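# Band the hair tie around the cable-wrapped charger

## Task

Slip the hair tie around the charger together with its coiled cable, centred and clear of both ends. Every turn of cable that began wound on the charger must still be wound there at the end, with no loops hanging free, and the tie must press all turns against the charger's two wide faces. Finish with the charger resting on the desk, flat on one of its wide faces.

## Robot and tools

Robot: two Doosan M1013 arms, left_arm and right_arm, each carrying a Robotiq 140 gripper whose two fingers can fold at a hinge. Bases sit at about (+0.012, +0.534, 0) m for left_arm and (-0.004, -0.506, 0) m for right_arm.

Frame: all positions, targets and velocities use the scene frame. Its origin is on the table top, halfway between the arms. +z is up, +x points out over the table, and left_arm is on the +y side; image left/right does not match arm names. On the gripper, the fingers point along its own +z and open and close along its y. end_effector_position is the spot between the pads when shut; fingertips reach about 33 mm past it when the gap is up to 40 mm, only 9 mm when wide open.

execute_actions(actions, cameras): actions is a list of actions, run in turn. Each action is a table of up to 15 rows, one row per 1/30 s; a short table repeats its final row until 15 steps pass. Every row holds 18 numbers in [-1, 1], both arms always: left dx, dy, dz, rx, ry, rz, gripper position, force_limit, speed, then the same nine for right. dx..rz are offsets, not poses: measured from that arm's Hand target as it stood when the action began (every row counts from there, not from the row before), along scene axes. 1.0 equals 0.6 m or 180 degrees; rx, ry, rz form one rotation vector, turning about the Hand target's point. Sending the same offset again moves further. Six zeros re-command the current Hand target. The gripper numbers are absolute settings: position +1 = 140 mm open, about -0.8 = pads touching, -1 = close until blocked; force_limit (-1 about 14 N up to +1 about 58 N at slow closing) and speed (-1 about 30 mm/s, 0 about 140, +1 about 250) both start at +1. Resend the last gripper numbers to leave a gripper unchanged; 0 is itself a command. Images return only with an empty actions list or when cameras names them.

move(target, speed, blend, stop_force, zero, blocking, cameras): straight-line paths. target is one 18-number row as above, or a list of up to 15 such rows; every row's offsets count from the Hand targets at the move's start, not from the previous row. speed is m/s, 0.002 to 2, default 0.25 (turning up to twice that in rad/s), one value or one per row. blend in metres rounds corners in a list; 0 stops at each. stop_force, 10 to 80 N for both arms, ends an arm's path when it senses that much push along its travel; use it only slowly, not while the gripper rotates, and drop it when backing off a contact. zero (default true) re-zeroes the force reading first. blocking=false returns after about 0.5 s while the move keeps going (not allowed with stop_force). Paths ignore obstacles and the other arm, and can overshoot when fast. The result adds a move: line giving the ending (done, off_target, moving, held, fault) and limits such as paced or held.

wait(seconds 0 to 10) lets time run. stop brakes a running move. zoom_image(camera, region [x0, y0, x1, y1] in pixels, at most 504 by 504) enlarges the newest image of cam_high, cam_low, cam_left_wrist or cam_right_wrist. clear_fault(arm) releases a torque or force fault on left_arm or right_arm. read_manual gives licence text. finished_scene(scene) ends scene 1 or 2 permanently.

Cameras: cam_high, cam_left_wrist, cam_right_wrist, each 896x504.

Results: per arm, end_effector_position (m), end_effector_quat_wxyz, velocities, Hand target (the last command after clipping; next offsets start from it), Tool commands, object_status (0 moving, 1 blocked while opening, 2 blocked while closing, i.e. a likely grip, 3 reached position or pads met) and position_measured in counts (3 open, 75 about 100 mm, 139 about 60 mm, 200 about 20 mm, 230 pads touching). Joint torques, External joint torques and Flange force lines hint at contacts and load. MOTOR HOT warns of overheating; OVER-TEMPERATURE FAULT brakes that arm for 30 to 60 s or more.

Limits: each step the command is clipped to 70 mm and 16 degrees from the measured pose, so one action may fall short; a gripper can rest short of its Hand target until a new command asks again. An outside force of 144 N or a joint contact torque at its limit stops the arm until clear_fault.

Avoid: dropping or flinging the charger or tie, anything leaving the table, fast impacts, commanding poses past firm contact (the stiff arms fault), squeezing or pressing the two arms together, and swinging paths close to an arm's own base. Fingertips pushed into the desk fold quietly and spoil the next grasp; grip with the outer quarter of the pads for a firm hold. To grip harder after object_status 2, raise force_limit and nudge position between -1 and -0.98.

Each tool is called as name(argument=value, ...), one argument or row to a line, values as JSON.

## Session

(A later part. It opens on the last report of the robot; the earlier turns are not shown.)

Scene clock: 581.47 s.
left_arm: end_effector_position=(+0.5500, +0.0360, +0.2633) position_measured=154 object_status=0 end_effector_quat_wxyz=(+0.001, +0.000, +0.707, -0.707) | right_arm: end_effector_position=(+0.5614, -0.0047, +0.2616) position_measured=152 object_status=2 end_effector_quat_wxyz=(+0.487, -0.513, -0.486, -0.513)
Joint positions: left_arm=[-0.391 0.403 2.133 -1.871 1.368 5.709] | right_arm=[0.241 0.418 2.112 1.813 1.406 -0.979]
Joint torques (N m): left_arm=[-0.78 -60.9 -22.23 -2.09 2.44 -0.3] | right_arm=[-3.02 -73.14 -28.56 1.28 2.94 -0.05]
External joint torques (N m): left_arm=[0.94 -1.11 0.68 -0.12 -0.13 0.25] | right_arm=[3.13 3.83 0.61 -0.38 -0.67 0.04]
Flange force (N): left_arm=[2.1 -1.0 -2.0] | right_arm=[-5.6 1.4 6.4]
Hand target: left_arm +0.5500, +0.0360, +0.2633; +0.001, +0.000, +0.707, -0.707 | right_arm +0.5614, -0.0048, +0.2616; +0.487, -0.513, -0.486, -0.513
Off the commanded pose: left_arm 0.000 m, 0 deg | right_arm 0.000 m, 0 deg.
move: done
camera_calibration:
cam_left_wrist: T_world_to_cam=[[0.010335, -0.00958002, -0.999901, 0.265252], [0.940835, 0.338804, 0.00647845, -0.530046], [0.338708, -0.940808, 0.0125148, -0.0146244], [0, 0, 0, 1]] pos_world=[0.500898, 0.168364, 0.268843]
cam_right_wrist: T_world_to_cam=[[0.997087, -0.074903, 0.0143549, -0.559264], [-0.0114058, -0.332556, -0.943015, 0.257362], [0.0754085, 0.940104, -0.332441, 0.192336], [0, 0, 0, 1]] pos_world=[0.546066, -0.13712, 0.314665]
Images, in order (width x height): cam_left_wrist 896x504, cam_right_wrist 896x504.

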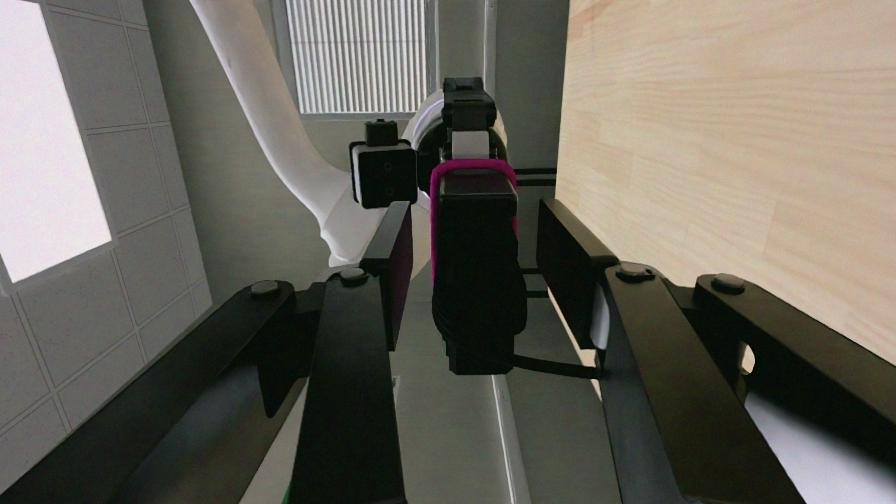

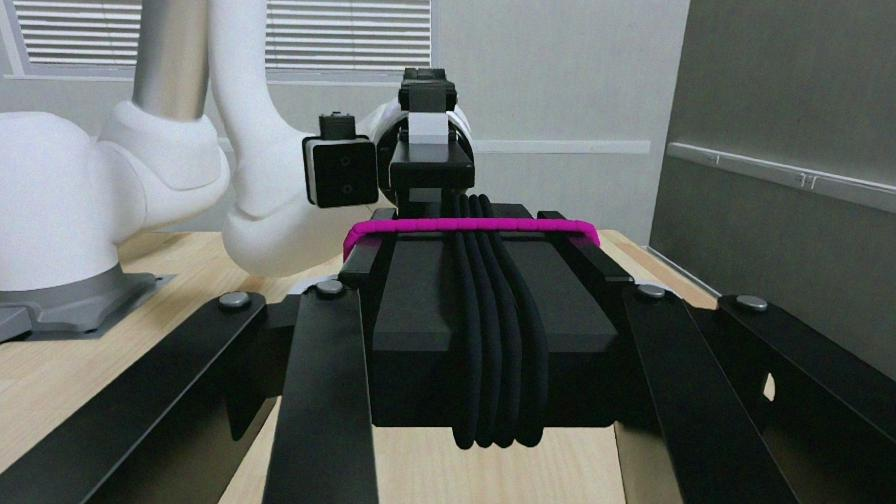

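move(
  target=[
    [0,-0.0,0,0,0,0,-0.1,-0.7,-1, 0,0,0,0,0,0,-1,-0.8,-1],
    [0,-0.043,0,0,0,0,-0.1,-0.7,-1, 0,0,0,0,0,0,-1,-0.8,-1],
  ],
  speed=0.04,
  stop_force=12,
  cameras=["cam_left_wrist","cam_right_wrist"],
)

zoom_image(
  camera="cam_left_wrist",
  region=[340, 80, 640, 360],
)

zoom_image(
  camera="cam_right_wrist",
  region=[320, 120, 620, 420],
)

Scene clock: 589.90 s.
left_arm: end_effector_position=(+0.5500, +0.0102, +0.2633) position_measured=141 object_status=3 end_effector_quat_wxyz=(+0.001, +0.000, +0.707, -0.707) | right_arm: end_effector_position=(+0.5614, -0.0048, +0.2616) position_measured=152 object_status=2 end_effector_quat_wxyz=(+0.487, -0.513, -0.486, -0.513)
Joint positions: left_arm=[-0.433 0.412 2.117 -1.906 1.343 5.71] | right_arm=[0.241 0.418 2.112 1.813 1.406 -0.979]
Joint torques (N m): left_arm=[-0.39 -62.16 -22.67 -2.14 2.4 -0.31] | right_arm=[-2.82 -73.47 -28.58 1.26 2.94 -0.04]
External joint torques (N m): left_arm=[0.36 -1.06 0.94 -0.14 -0.07 0.26] | right_arm=[2.93 3.51 0.61 -0.35 -0.66 0.04]
Flange force (N): left_arm=[2.9 -0.8 -1.3] | right_arm=[-5.2 1.2 6.0]
Hand target: left_arm +0.5500, +0.0102, +0.2633; +0.001, +0.000, +0.707, -0.707 | right_arm +0.5614, -0.0048, +0.2616; +0.487, -0.513, -0.486, -0.513
Off the commanded pose: left_arm 0.000 m, 0 deg | right_arm 0.000 m, 0 deg.
move: done
camera_calibration:
cam_left_wrist: T_world_to_cam=[[0.010335, -0.00958002, -0.999901, 0.265005], [0.940835, 0.338804, 0.00647845, -0.521305], [0.338708, -0.940808, 0.0125148, -0.0388973], [0, 0, 0, 1]] pos_world=[0.500898, 0.142564, 0.268843]
cam_right_wrist: T_world_to_cam=[[0.997087, -0.074903, 0.0143549, -0.559271], [-0.0114058, -0.332556, -0.943015, 0.257329], [0.0754085, 0.940104, -0.332441, 0.19243], [0, 0, 0, 1]] pos_world=[0.546066, -0.13722, 0.314665]
Images, in order (width x height): cam_left_wrist 896x504, cam_right_wrist 896x504.

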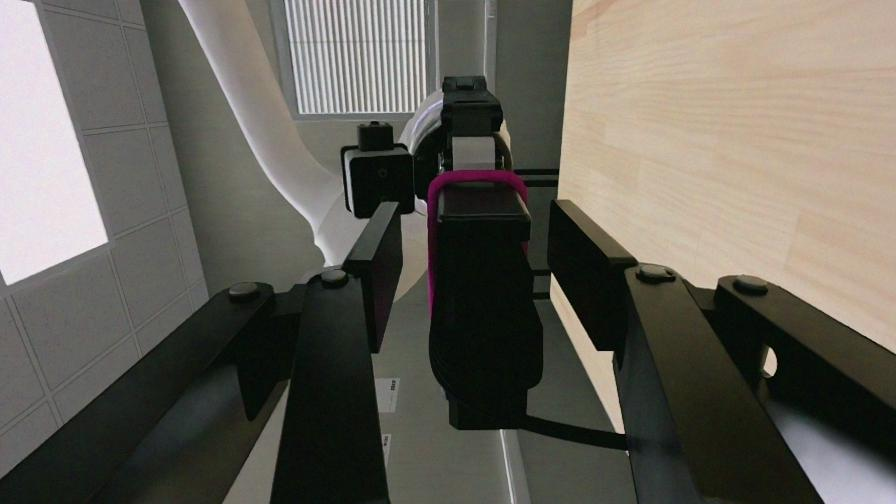

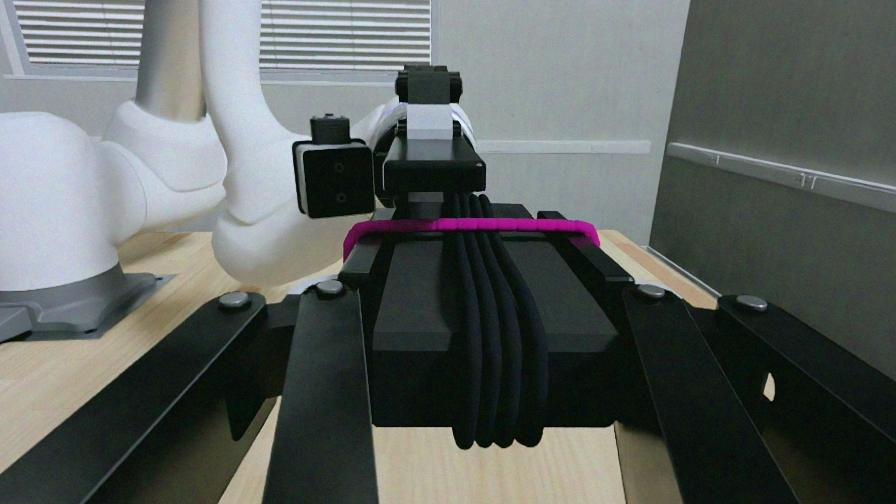

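Scaled by 1.680 from the camera's 896x504 image, which has a finer 1280x720 frame.

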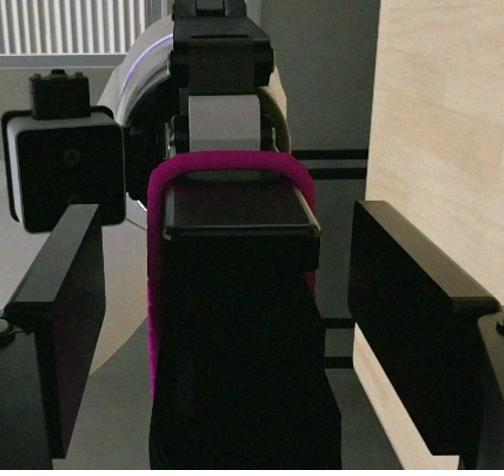

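Scaled by 1.680 from the camera's 896x504 image, which has a finer 1280x720 frame.

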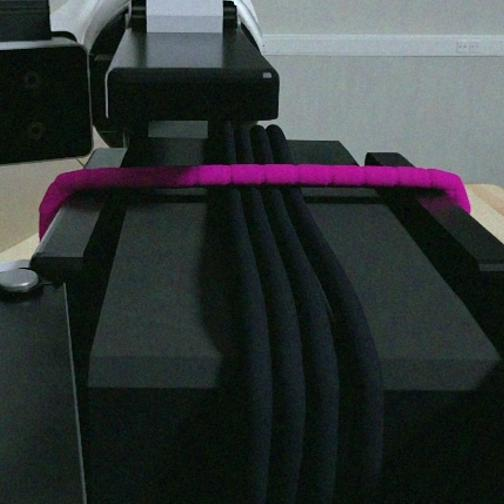

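move(
  target=[0,0,0,0,0,0,-1,-0.5,-1, 0,0,0,0,0,0,-1,-0.8,-1],
)

wait(
  seconds=0.7,
  cameras=["cam_left_wrist","cam_right_wrist"],
)

zoom_image(
  camera="cam_left_wrist",
  region=[340, 80, 640, 360],
)

zoom_image(
  camera="cam_right_wrist",
  region=[320, 120, 620, 420],
)

Scene clock: 598.67 s.
left_arm: end_effector_position=(+0.5500, +0.0102, +0.2633) position_measured=180 object_status=2 end_effector_quat_wxyz=(+0.001, +0.000, +0.707, -0.707) | right_arm: end_effector_position=(+0.5614, -0.0048, +0.2616) position_measured=152 object_status=2 end_effector_quat_wxyz=(+0.487, -0.513, -0.486, -0.513)
Joint positions: left_arm=[-0.433 0.412 2.117 -1.906 1.343 5.71] | right_arm=[0.241 0.418 2.112 1.813 1.406 -0.979]
Joint torques (N m): left_arm=[-1.31 -64.48 -23.53 -2.43 3.57 -0.28] | right_arm=[-3.8 -70.89 -27.7 0.95 1.87 0.03]
External joint torques (N m): left_arm=[1.24 1.22 1.68 0.14 -1.24 0.23] | right_arm=[3.48 1.11 -0.51 0.01 0.4 -0.03]
Flange force (N): left_arm=[1.2 2.1 -1.6] | right_arm=[-1.8 0.3 6.2]
Hand target: left_arm +0.5500, +0.0102, +0.2633; +0.001, +0.000, +0.707, -0.707 | right_arm +0.5614, -0.0048, +0.2616; +0.487, -0.513, -0.486, -0.513
Off the commanded pose: left_arm 0.000 m, 0 deg | right_arm 0.000 m, 0 deg.
move: done

Scene clock: 599.37 s.
left_arm: end_effector_position=(+0.5500, +0.0102, +0.2633) position_measured=180 object_status=2 end_effector_quat_wxyz=(+0.001, +0.000, +0.707, -0.707) | right_arm: end_effector_position=(+0.5614, -0.0048, +0.2616) position_measured=152 object_status=2 end_effector_quat_wxyz=(+0.487, -0.513, -0.486, -0.513)
Joint positions: left_arm=[-0.433 0.412 2.117 -1.906 1.343 5.71] | right_arm=[0.241 0.418 2.112 1.813 1.406 -0.979]
Joint torques (N m): left_arm=[-1.08 -63.85 -23.48 -2.37 3.45 -0.22] | right_arm=[-3.82 -70.98 -27.75 1.03 1.87 0.03]
External joint torques (N m): left_arm=[1.01 0.54 1.62 0.08 -1.11 0.17] | right_arm=[3.79 1.45 -0.22 -0.11 0.39 -0.04]
Flange force (N): left_arm=[1.9 1.0 -1.5] | right_arm=[-2.4 0.0 6.5]
Hand target: left_arm +0.5500, +0.0102, +0.2633; +0.001, +0.000, +0.707, -0.707 | right_arm +0.5614, -0.0048, +0.2616; +0.487, -0.513, -0.486, -0.513
Tool commands: left_gripper/position=-1.0 left_gripper/force_limit=-0.5 left_gripper/speed=-1.0 right_gripper/position=-1.0 right_gripper/force_limit=-0.8 right_gripper/speed=-1.0
Off the commanded pose: left_arm 0.000 m, 0 deg | right_arm 0.000 m, 0 deg.
wait: 0.70 s; at rest by 0.17 s
camera_calibration:
cam_left_wrist: T_world_to_cam=[[0.010335, -0.00958002, -0.999901, 0.265005], [0.940835, 0.338804, 0.00647845, -0.521305], [0.338708, -0.940808, 0.0125148, -0.0388973], [0, 0, 0, 1]] pos_world=[0.500898, 0.142564, 0.268843]
cam_right_wrist: T_world_to_cam=[[0.997087, -0.0749064, 0.0143483, -0.559271], [-0.011406, -0.332466, -0.943046, 0.257445], [0.0754105, 0.940136, -0.332352, 0.192439], [0, 0, 0, 1]] pos_world=[0.546066, -0.13722, 0.314765]
Images, in order (width x height): cam_left_wrist 896x504, cam_right_wrist 896x504.

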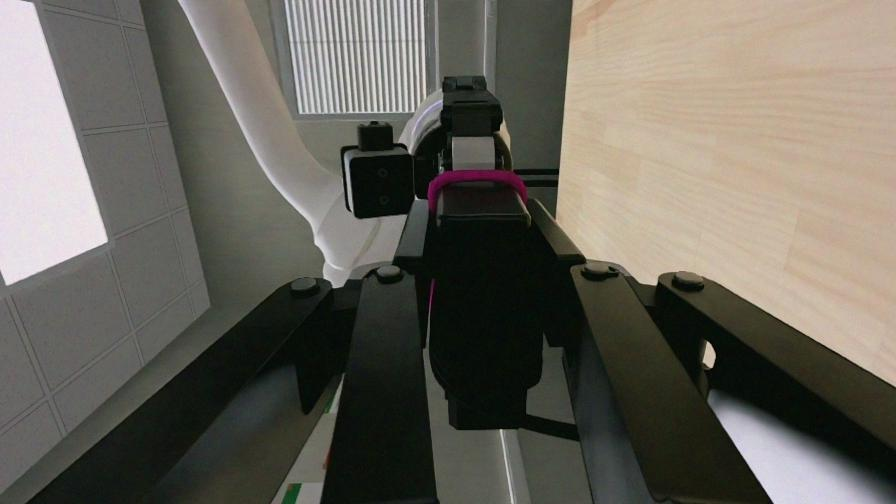

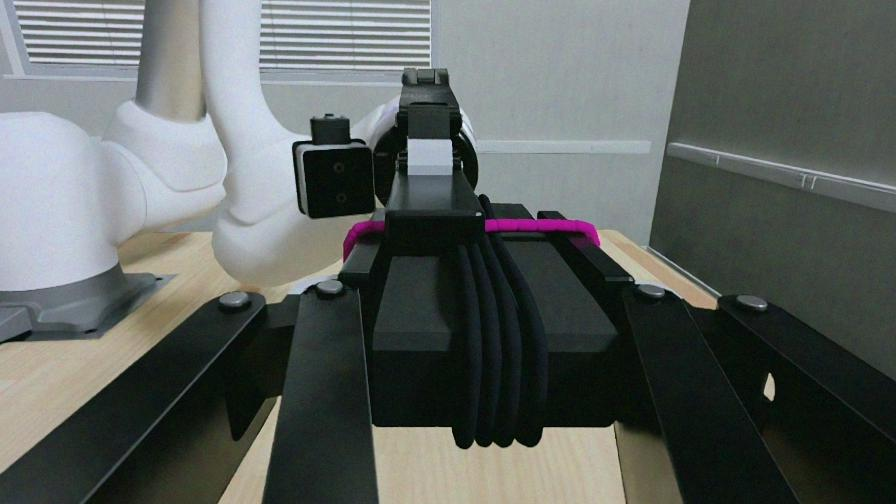

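Scaled by 1.680 from the camera's 896x504 image, which has a finer 1280x720 frame.

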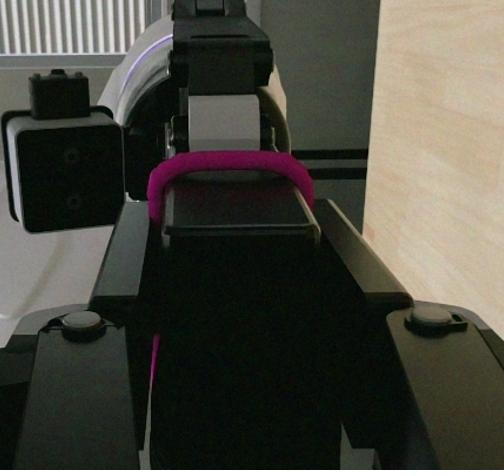

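Scaled by 1.680 from the camera's 896x504 image, which has a finer 1280x720 frame.

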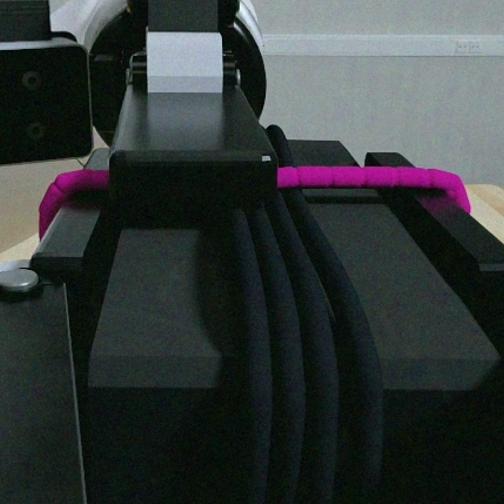

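move(
  target=[0,0,0,0,0,0,-1,-0.5,-1, 0,0,0,0,0,0,-0.15,1,-1],
)

move(
  target=[0,0,0,0,0,0,-1,-0.5,-1, 0,-0.05,0,0,0,0,-0.15,1,-1],
  speed=0.04,
  cameras=["cam_left_wrist","cam_right_wrist"],
)

zoom_image(
  camera="cam_right_wrist",
  region=[320, 120, 620, 420],
)

Scene clock: 603.23 s.
left_arm: end_effector_position=(+0.5500, +0.0102, +0.2633) position_measured=180 object_status=2 end_effector_quat_wxyz=(+0.001, +0.000, +0.707, -0.707) | right_arm: end_effector_position=(+0.5614, -0.0048, +0.2616) position_measured=148 object_status=3 end_effector_quat_wxyz=(+0.487, -0.513, -0.486, -0.513)
Joint positions: left_arm=[-0.433 0.412 2.117 -1.906 1.343 5.71] | right_arm=[0.241 0.418 2.112 1.813 1.406 -0.979]
Joint torques (N m): left_arm=[0.71 -62.97 -24.03 -2.88 2.29 -0.27] | right_arm=[-1.83 -72.92 -27.25 0.54 3.1 0.05]
External joint torques (N m): left_arm=[-0.64 -0.25 2.14 0.58 0.04 0.22] | right_arm=[1.56 3.46 -0.65 0.4 -0.83 -0.05]
Flange force (N): left_arm=[4.3 0.6 -1.2] | right_arm=[-4.9 3.6 5.7]
Hand target: left_arm +0.5500, +0.0102, +0.2633; +0.001, +0.000, +0.707, -0.707 | right_arm +0.5614, -0.0048, +0.2616; +0.487, -0.513, -0.486, -0.513
Off the commanded pose: left_arm 0.000 m, 0 deg | right_arm 0.000 m, 0 deg.
move: done

Scene clock: 604.23 s.
left_arm: end_effector_position=(+0.5500, +0.0102, +0.2633) position_measured=180 object_status=2 end_effector_quat_wxyz=(+0.001, +0.000, +0.707, -0.707) | right_arm: end_effector_position=(+0.5614, -0.0348, +0.2616) position_measured=148 object_status=3 end_effector_quat_wxyz=(+0.487, -0.513, -0.486, -0.513)
Joint positions: left_arm=[-0.433 0.412 2.117 -1.906 1.343 5.71] | right_arm=[0.189 0.409 2.128 1.771 1.436 -0.98]
Joint torques (N m): left_arm=[1.5 -62.12 -22.65 -2.46 2 -0.29] | right_arm=[-3.21 -72.47 -27.52 1.1 3.28 0.01]
External joint torques (N m): left_arm=[-1.32 -1.15 0.76 0.17 0.33 0.25] | right_arm=[3.04 3.85 -0.17 -0.05 -1 -0.02]
Flange force (N): left_arm=[3.5 -0.9 0.7] | right_arm=[-5.6 2.9 7.5]
Hand target: left_arm +0.5500, +0.0102, +0.2633; +0.001, +0.000, +0.707, -0.707 | right_arm +0.5614, -0.0348, +0.2616; +0.487, -0.513, -0.486, -0.513
Off the commanded pose: left_arm 0.000 m, 0 deg | right_arm 0.000 m, 0 deg.
move: done
camera_calibration:
cam_left_wrist: T_world_to_cam=[[0.010335, -0.00958002, -0.999901, 0.265005], [0.940835, 0.338804, 0.00647845, -0.521305], [0.338708, -0.940808, 0.0125148, -0.0388973], [0, 0, 0, 1]] pos_world=[0.500898, 0.142564, 0.268843]
cam_right_wrist: T_world_to_cam=[[0.997087, -0.074903, 0.0143549, -0.561518], [-0.0114058, -0.332556, -0.943015, 0.247352], [0.0754085, 0.940104, -0.332441, 0.220634], [0, 0, 0, 1]] pos_world=[0.546066, -0.16722, 0.314665]
Images, in order (width x height): cam_left_wrist 896x504, cam_right_wrist 896x504.

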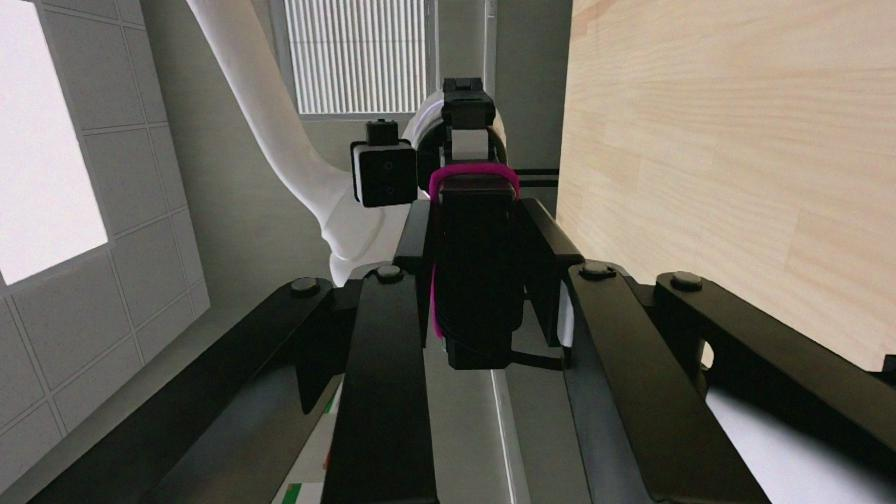

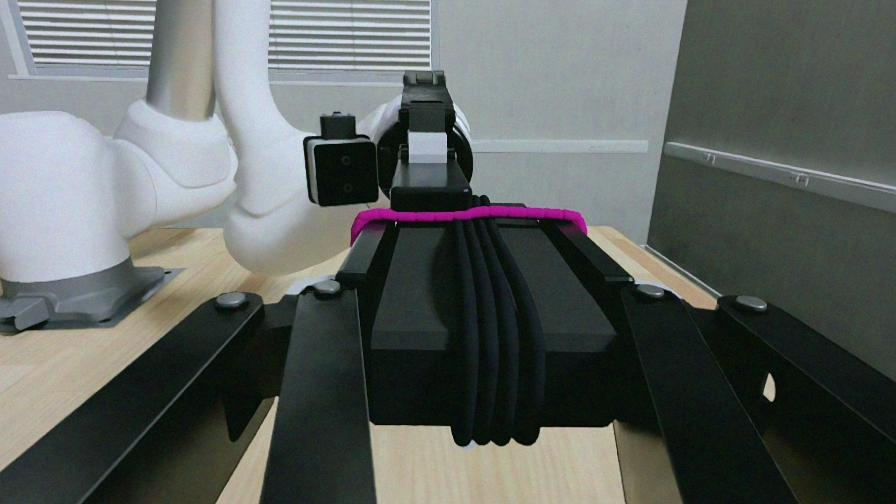

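Scaled by 1.680 from the camera's 896x504 image, which has a finer 1280x720 frame.

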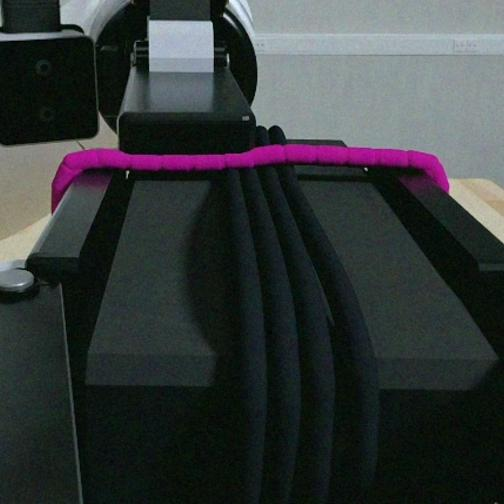

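move(
  target=[
    [0,0,0,0,0,0,-1,-0.5,-1, 0,0,0,0,0,0,-1,-0.8,-1],
    [0,0,0,0,0,0,-0.1,-0.5,-1, 0,0,0,0,0,0,-1,-0.8,-1],
    [0,0,0,0,0,0,-0.1,-0.5,-1, 0,0.053,0,0,0,0,-1,-0.8,-1],
  ],
  speed=0.04,
  cameras=["cam_left_wrist","cam_right_wrist"],
)

zoom_image(
  camera="cam_right_wrist",
  region=[320, 120, 620, 420],
)

zoom_image(
  camera="cam_left_wrist",
  region=[340, 80, 640, 360],
)

Scene clock: 615.20 s.
left_arm: end_effector_position=(+0.5500, +0.0102, +0.2633) position_measured=141 object_status=3 end_effector_quat_wxyz=(+0.001, +0.000, +0.707, -0.707) | right_arm: end_effector_position=(+0.5614, -0.0030, +0.2616) position_measured=152 object_status=2 end_effector_quat_wxyz=(+0.487, -0.513, -0.486, -0.513)
Joint positions: left_arm=[-0.433 0.412 2.117 -1.906 1.343 5.71] | right_arm=[0.244 0.419 2.111 1.816 1.404 -0.979]
Joint torques (N m): left_arm=[-0.26 -62.27 -22.62 -2.1 2.45 -0.32] | right_arm=[-2.76 -73.41 -28.5 1.24 2.96 -0.03]
External joint torques (N m): left_arm=[0.11 -1.06 0.82 -0.19 -0.12 0.28] | right_arm=[2.56 3.96 0.47 -0.31 -0.7 0.03]
Flange force (N): left_arm=[2.9 -0.8 -0.7] | right_arm=[-5.8 2.0 5.7]
Hand target: left_arm +0.5500, +0.0102, +0.2633; +0.001, +0.000, +0.707, -0.707 | right_arm +0.5614, -0.0030, +0.2616; +0.487, -0.513, -0.486, -0.513
Off the commanded pose: left_arm 0.000 m, 0 deg | right_arm 0.000 m, 0 deg.
move: done
camera_calibration:
cam_left_wrist: T_world_to_cam=[[0.010335, -0.00958002, -0.999901, 0.265005], [0.940835, 0.338804, 0.00647845, -0.521305], [0.338708, -0.940808, 0.0125148, -0.0388973], [0, 0, 0, 1]] pos_world=[0.500898, 0.142564, 0.268843]
cam_right_wrist: T_world_to_cam=[[0.997087, -0.0749051, 0.0143491, -0.559135], [-0.0114119, -0.332555, -0.943015, 0.257931], [0.0754084, 0.940104, -0.332441, 0.190738], [0, 0, 0, 1]] pos_world=[0.546066, -0.13542, 0.314665]
Images, in order (width x height): cam_left_wrist 896x504, cam_right_wrist 896x504.

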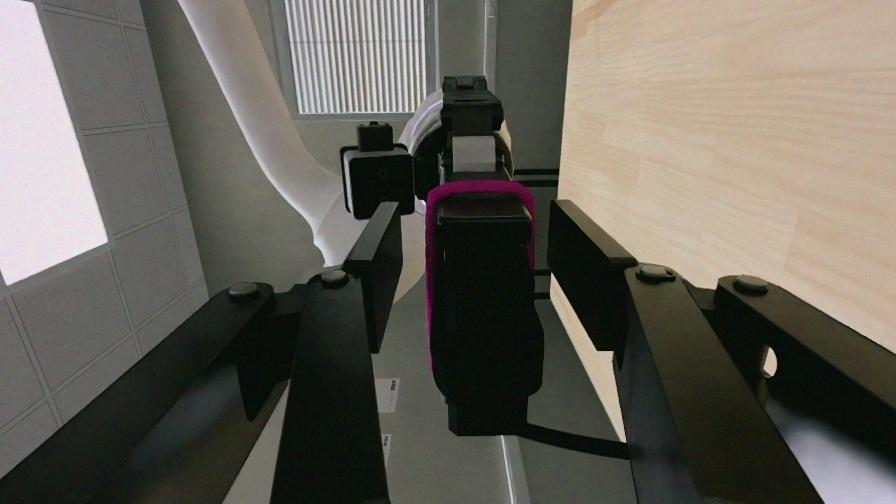

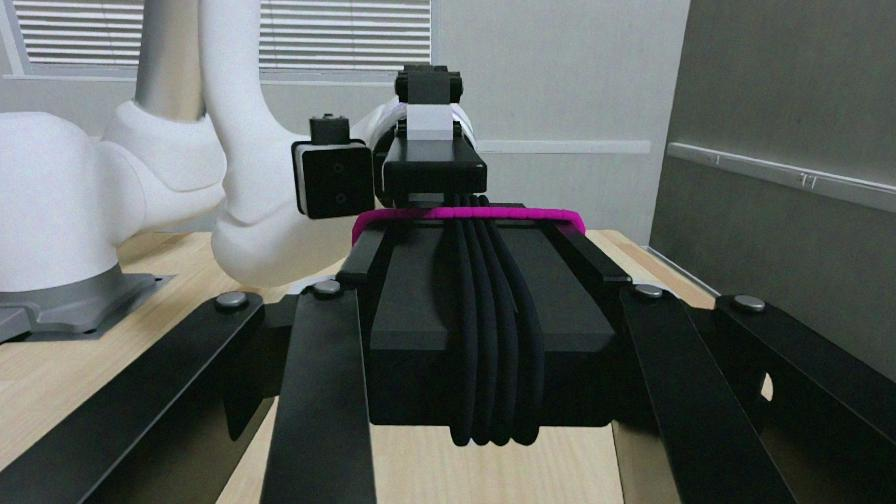

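Scaled by 1.680 from the camera's 896x504 image, which has a finer 1280x720 frame.

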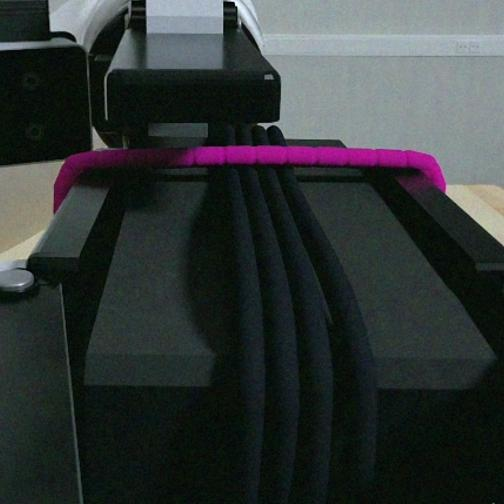

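Scaled by 1.680 from the camera's 896x504 image, which has a finer 1280x720 frame.

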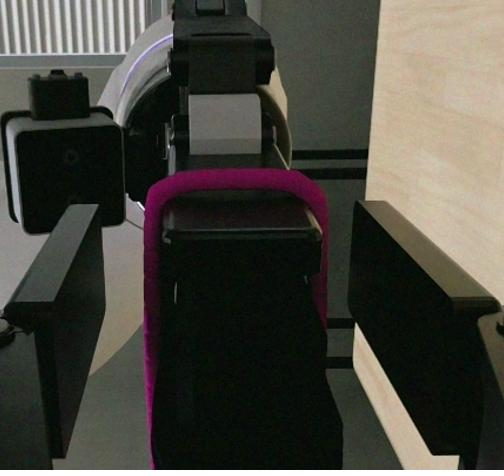

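move(
  target=[
    [0,0,0,0,0,0,-1,-0.1,-1, 0,0,0,0,0,0,-1,-0.8,-1],
    [0,0,0,0,0,0,-1,-0.1,-1, 0,0,0,0,0,0,-0.04,1,-1],
  ],
  cameras=["cam_right_wrist"],
)

zoom_image(
  camera="cam_right_wrist",
  region=[320, 120, 620, 420],
)

Scene clock: 622.77 s.
left_arm: end_effector_position=(+0.5500, +0.0102, +0.2633) position_measured=184 object_status=2 end_effector_quat_wxyz=(+0.001, +0.000, +0.707, -0.707) | right_arm: end_effector_position=(+0.5614, -0.0029, +0.2616) position_measured=135 object_status=0 end_effector_quat_wxyz=(+0.487, -0.513, -0.486, -0.513)
Joint positions: left_arm=[-0.433 0.412 2.117 -1.906 1.343 5.71] | right_arm=[0.244 0.419 2.111 1.816 1.404 -0.979]
Joint torques (N m): left_arm=[0.76 -63.55 -23.49 -2.73 2.78 -0.28] | right_arm=[-3.62 -72.46 -27.51 0.8 2.62 -0.01]
External joint torques (N m): left_arm=[-0.52 0.18 1.65 0.44 -0.46 0.23] | right_arm=[4.04 2.95 -0.43 0.07 -0.35 0.01]
Flange force (N): left_arm=[3.1 0.8 -0.3] | right_arm=[-4.2 1.7 8.6]
Hand target: left_arm +0.5500, +0.0102, +0.2633; +0.001, +0.000, +0.707, -0.707 | right_arm +0.5614, -0.0030, +0.2616; +0.487, -0.513, -0.486, -0.513
Off the commanded pose: left_arm 0.000 m, 0 deg | right_arm 0.000 m, 0 deg.
move: done
camera_calibration:
cam_right_wrist: T_world_to_cam=[[0.997087, -0.0749051, 0.0143491, -0.559127], [-0.0114119, -0.332555, -0.943015, 0.257964], [0.0754084, 0.940104, -0.332441, 0.190644], [0, 0, 0, 1]] pos_world=[0.546066, -0.13532, 0.314665]
Images, in order (width x height): cam_right_wrist 896x504.

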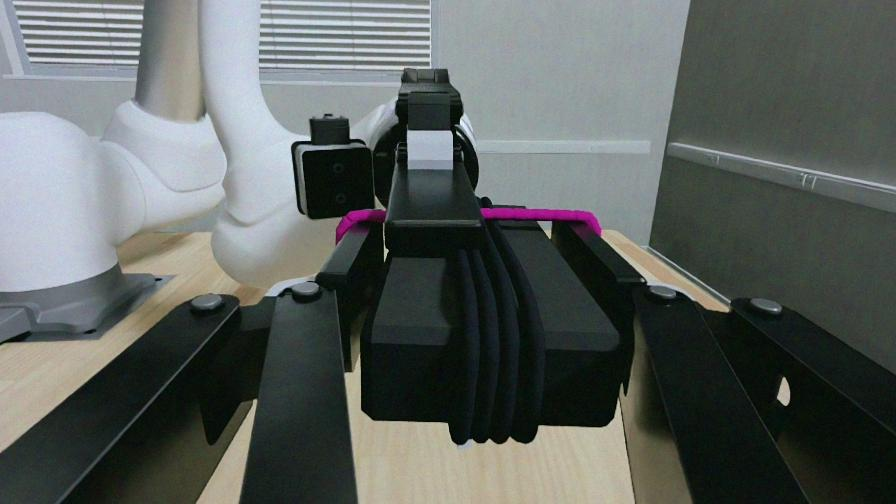

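Scaled by 1.680 from the camera's 896x504 image, which has a finer 1280x720 frame.

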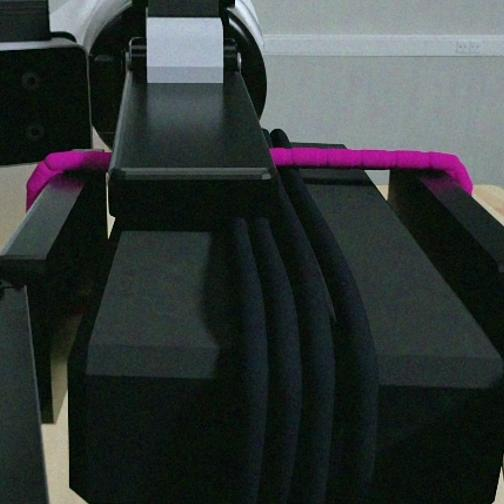

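move(
  target=[
    [0,0,0,0,0,0,-1,-0.1,-1, 0.001,0,0,0,0,0,-0.04,1,-1],
    [0,0,0,0,0,0,-1,-0.1,-1, 0.001,-0.04,0,0,0,0,-0.04,1,-1],
  ],
  speed=0.04,
  cameras=["cam_right_wrist","cam_left_wrist"],
)

zoom_image(
  camera="cam_right_wrist",
  region=[320, 120, 620, 420],
)

Scene clock: 628.33 s.
left_arm: end_effector_position=(+0.5500, +0.0102, +0.2633) position_measured=184 object_status=2 end_effector_quat_wxyz=(+0.001, +0.000, +0.707, -0.707) | right_arm: end_effector_position=(+0.5620, -0.0270, +0.2616) position_measured=135 object_status=3 end_effector_quat_wxyz=(+0.487, -0.513, -0.486, -0.513)
Joint positions: left_arm=[-0.433 0.412 2.117 -1.906 1.343 5.71] | right_arm=[0.203 0.412 2.123 1.782 1.428 -0.979]
Joint torques (N m): left_arm=[4.8 -63.47 -21.69 -2.67 2.64 -0.32] | right_arm=[-8.25 -71.97 -26.56 1.06 2.79 -0.01]
External joint torques (N m): left_arm=[-4.88 0.3 -0.25 0.37 -0.31 0.27] | right_arm=[7.91 3.31 -1.19 -0.03 -0.53 0.01]
Flange force (N): left_arm=[2.6 0.5 8.0] | right_arm=[-4.5 2.1 15.8]
Hand target: left_arm +0.5500, +0.0102, +0.2633; +0.001, +0.000, +0.707, -0.707 | right_arm +0.5620, -0.0270, +0.2616; +0.487, -0.513, -0.486, -0.513
Off the commanded pose: left_arm 0.000 m, 0 deg | right_arm 0.000 m, 0 deg.
move: done
camera_calibration:
cam_left_wrist: T_world_to_cam=[[0.010335, -0.00958002, -0.999901, 0.265005], [0.940835, 0.338804, 0.00647845, -0.521305], [0.338708, -0.940808, 0.0125148, -0.0388973], [0, 0, 0, 1]] pos_world=[0.500898, 0.142564, 0.268843]
cam_right_wrist: T_world_to_cam=[[0.997087, -0.0749051, 0.0143491, -0.561531], [-0.0114119, -0.332555, -0.943015, 0.249956], [0.0754084, 0.940104, -0.332441, 0.213256], [0, 0, 0, 1]] pos_world=[0.546666, -0.15942, 0.314665]
Images, in order (width x height): cam_left_wrist 896x504, cam_right_wrist 896x504.

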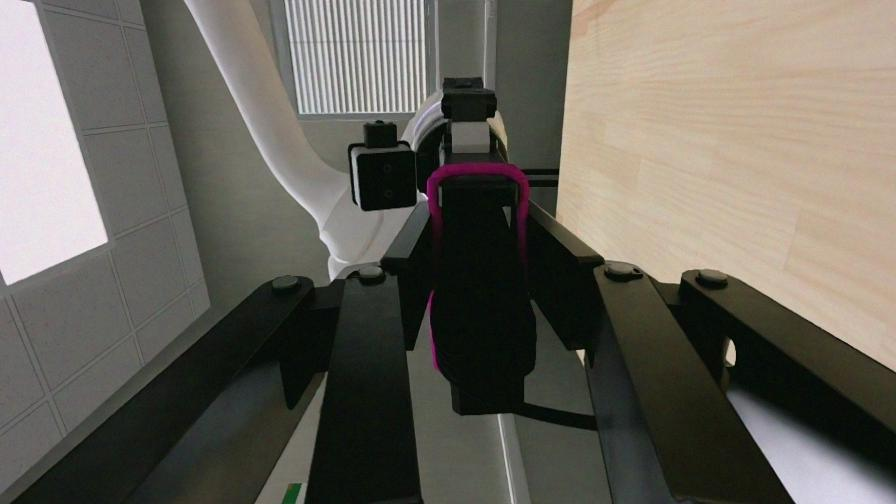

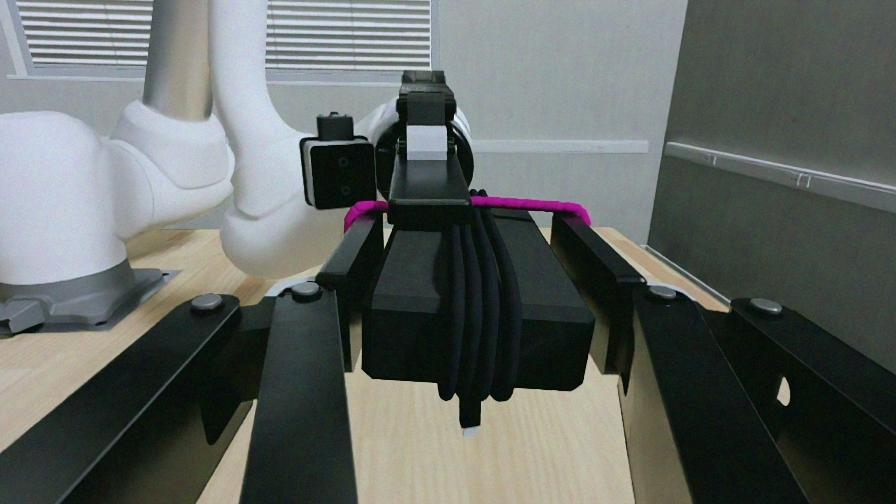

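Scaled by 1.680 from the camera's 896x504 image, which has a finer 1280x720 frame.

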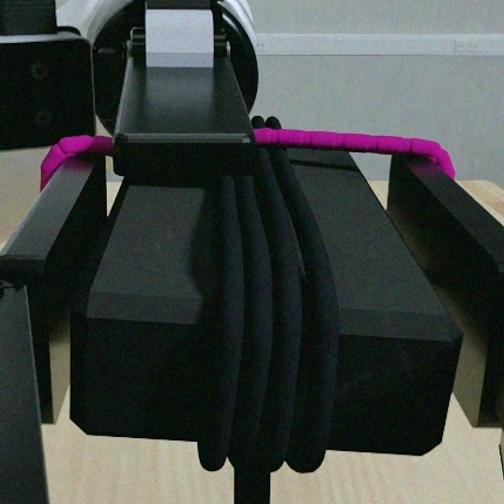

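move(
  target=[0,0,0,0,0,0,-1,-0.1,-1, 0.0,-0.03,0,0,0,0,-0.04,1,-1],
  speed=0.03,
  cameras=["cam_right_wrist","cam_left_wrist"],
)

zoom_image(
  camera="cam_right_wrist",
  region=[320, 120, 620, 420],
)

zoom_image(
  camera="cam_left_wrist",
  region=[340, 120, 640, 460],
)

Scene clock: 633.47 s.
left_arm: end_effector_position=(+0.5500, +0.0102, +0.2633) position_measured=184 object_status=2 end_effector_quat_wxyz=(+0.001, +0.000, +0.707, -0.707) | right_arm: end_effector_position=(+0.5620, -0.0450, +0.2616) position_measured=134 object_status=3 end_effector_quat_wxyz=(+0.487, -0.513, -0.486, -0.513)
Joint positions: left_arm=[-0.433 0.412 2.117 -1.906 1.343 5.71] | right_arm=[0.171 0.407 2.132 1.756 1.446 -0.979]
Joint torques (N m): left_arm=[-0.63 -64.34 -23.66 -2.65 3.26 -0.31] | right_arm=[-3.07 -69.92 -27.08 0.95 2.16 0]
External joint torques (N m): left_arm=[0.59 1.04 1.7 0.35 -0.93 0.26] | right_arm=[2.95 1.87 -0.46 0.12 0.11 0]
Flange force (N): left_arm=[1.7 2.0 -1.2] | right_arm=[-2.8 1.6 6.0]
Hand target: left_arm +0.5500, +0.0102, +0.2633; +0.001, +0.000, +0.707, -0.707 | right_arm +0.5620, -0.0450, +0.2616; +0.487, -0.513, -0.486, -0.513
Off the commanded pose: left_arm 0.000 m, 0 deg | right_arm 0.000 m, 0 deg.
move: done
camera_calibration:
cam_left_wrist: T_world_to_cam=[[0.0103001, -0.00948634, -0.999902, 0.26501], [0.940835, 0.338803, 0.00647733, -0.521305], [0.338709, -0.940809, 0.0124148, -0.0388701], [0, 0, 0, 1]] pos_world=[0.500898, 0.142564, 0.268843]
cam_right_wrist: T_world_to_cam=[[0.997087, -0.074903, 0.0143549, -0.56288], [-0.0114058, -0.332556, -0.943015, 0.243967], [0.0754085, 0.940104, -0.332441, 0.230177], [0, 0, 0, 1]] pos_world=[0.546666, -0.17742, 0.314665]
Images, in order (width x height): cam_left_wrist 896x504, cam_right_wrist 896x504.

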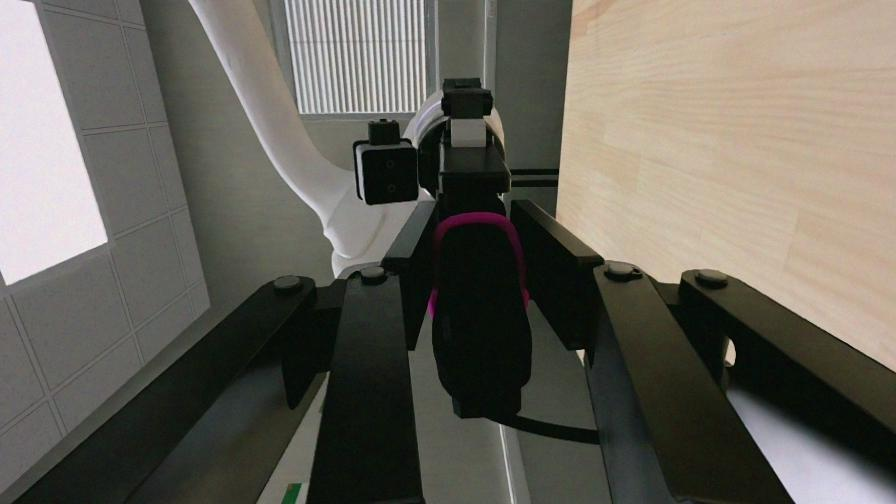

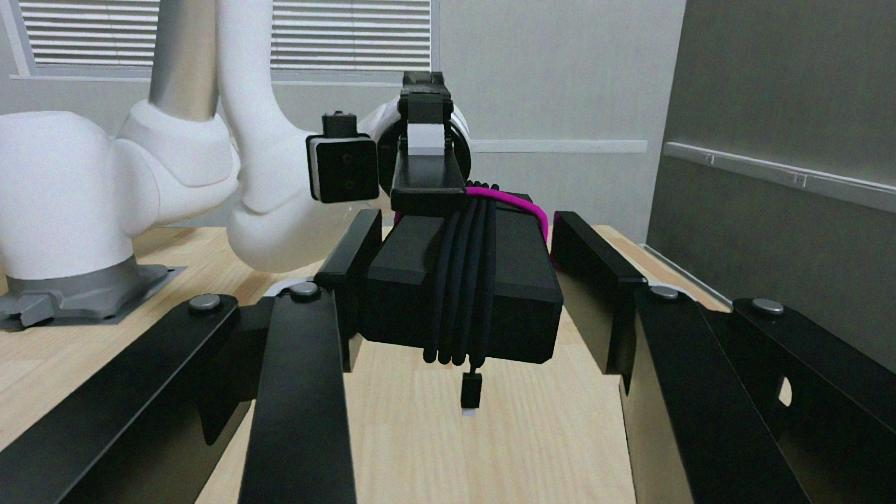

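Scaled by 1.680 from the camera's 896x504 image, which has a finer 1280x720 frame.

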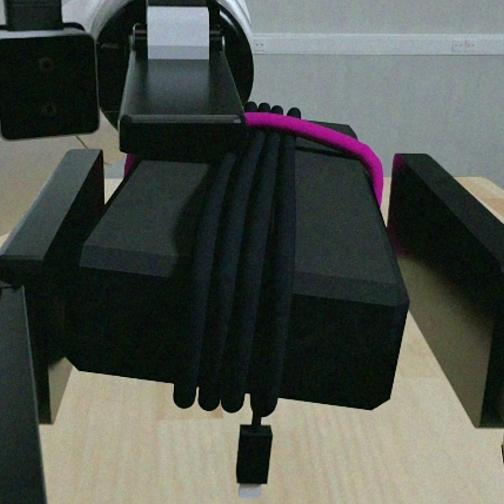

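Scaled by 1.482 from the camera's 896x504 image, which has a finer 1280x720 frame.

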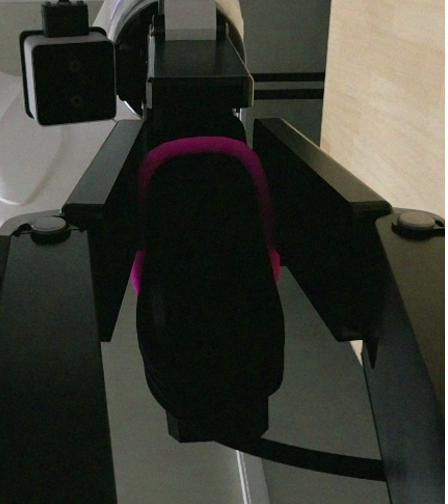

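move(
  target=[
    [0,0,0,0,0,0,-1,-0.1,-1, 0.0,-0.25,0,0,0,0,-0.04,1,0],
    [0,0,0,0,0,0,-1,-0.1,-1, 0.0,-0.25,0.3,-0.5,0,0,0.1,1,0],
  ],
  speed=0.2,
  cameras=["all"],
)

Scene clock: 647.70 s.
left_arm: end_effector_position=(+0.5500, +0.0102, +0.2633) position_measured=184 object_status=2 end_effector_quat_wxyz=(+0.001, +0.000, +0.707, -0.707) | right_arm: end_effector_position=(+0.5620, -0.1950, +0.4416) position_measured=117 object_status=3 end_effector_quat_wxyz=(+0.018, +0.707, +0.707, +0.019)
Joint positions: left_arm=[-0.433 0.412 2.117 -1.906 1.343 5.71] | right_arm=[0.462 0.114 1.447 -0.023 1.532 0.461]
Joint torques (N m): left_arm=[-0.72 -64.1 -23.92 -2.73 3.32 -0.31] | right_arm=[-2.98 -53.79 -40.76 4.06 -0.33 -0.05]
External joint torques (N m): left_arm=[0.72 0.78 2.17 0.44 -0.99 0.27] | right_arm=[2.71 0.37 -0.94 0.17 0.17 0.05]
Flange force (N): left_arm=[2.6 1.7 -1.9] | right_arm=[5.1 0.2 -2.0]
Hand target: left_arm +0.5500, +0.0102, +0.2633; +0.001, +0.000, +0.707, -0.707 | right_arm +0.5620, -0.1950, +0.4416; +0.018, +0.707, +0.707, +0.019
Off the commanded pose: left_arm 0.000 m, 0 deg | right_arm 0.000 m, 0 deg.
move: done
camera_calibration:
cam_left_wrist: T_world_to_cam=[[0.010335, -0.00958002, -0.999901, 0.265005], [0.940835, 0.338804, 0.00647845, -0.521305], [0.338708, -0.940808, 0.0125148, -0.0388973], [0, 0, 0, 1]] pos_world=[0.500898, 0.142564, 0.268843]
cam_right_wrist: T_world_to_cam=[[0.997087, 0.0143491, 0.0749051, -0.586036], [-0.0114119, -0.943015, 0.332555, -0.318407], [0.0754084, -0.332441, -0.940104, 0.451263], [0, 0, 0, 1]] pos_world=[0.546666, -0.141835, 0.57402]

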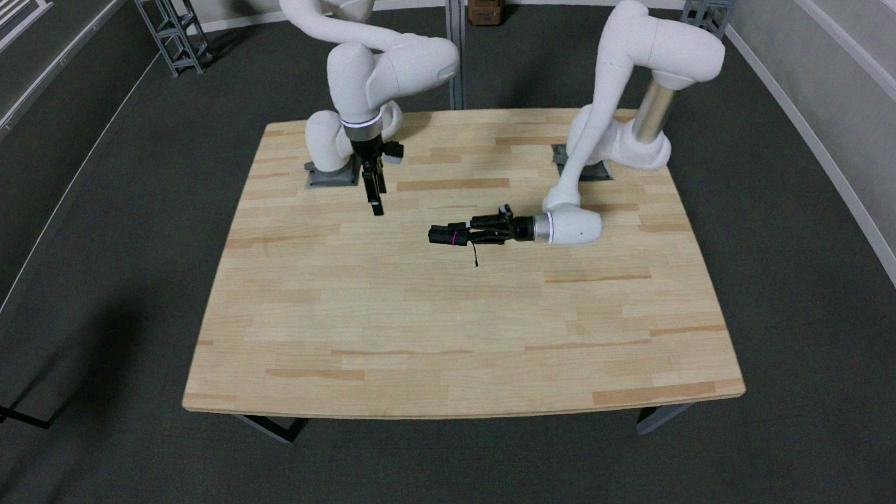

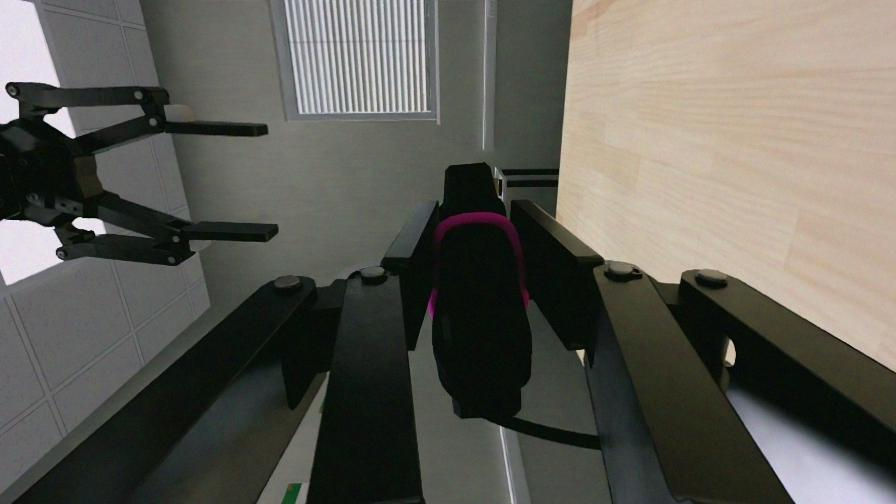

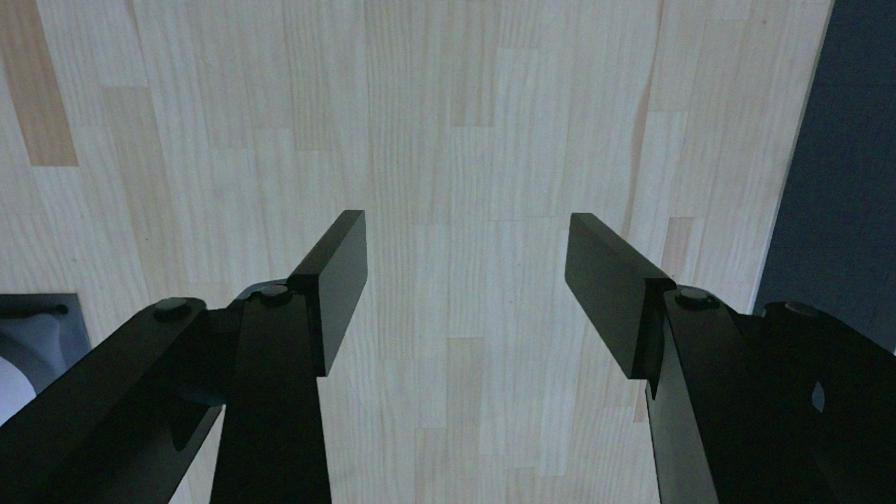

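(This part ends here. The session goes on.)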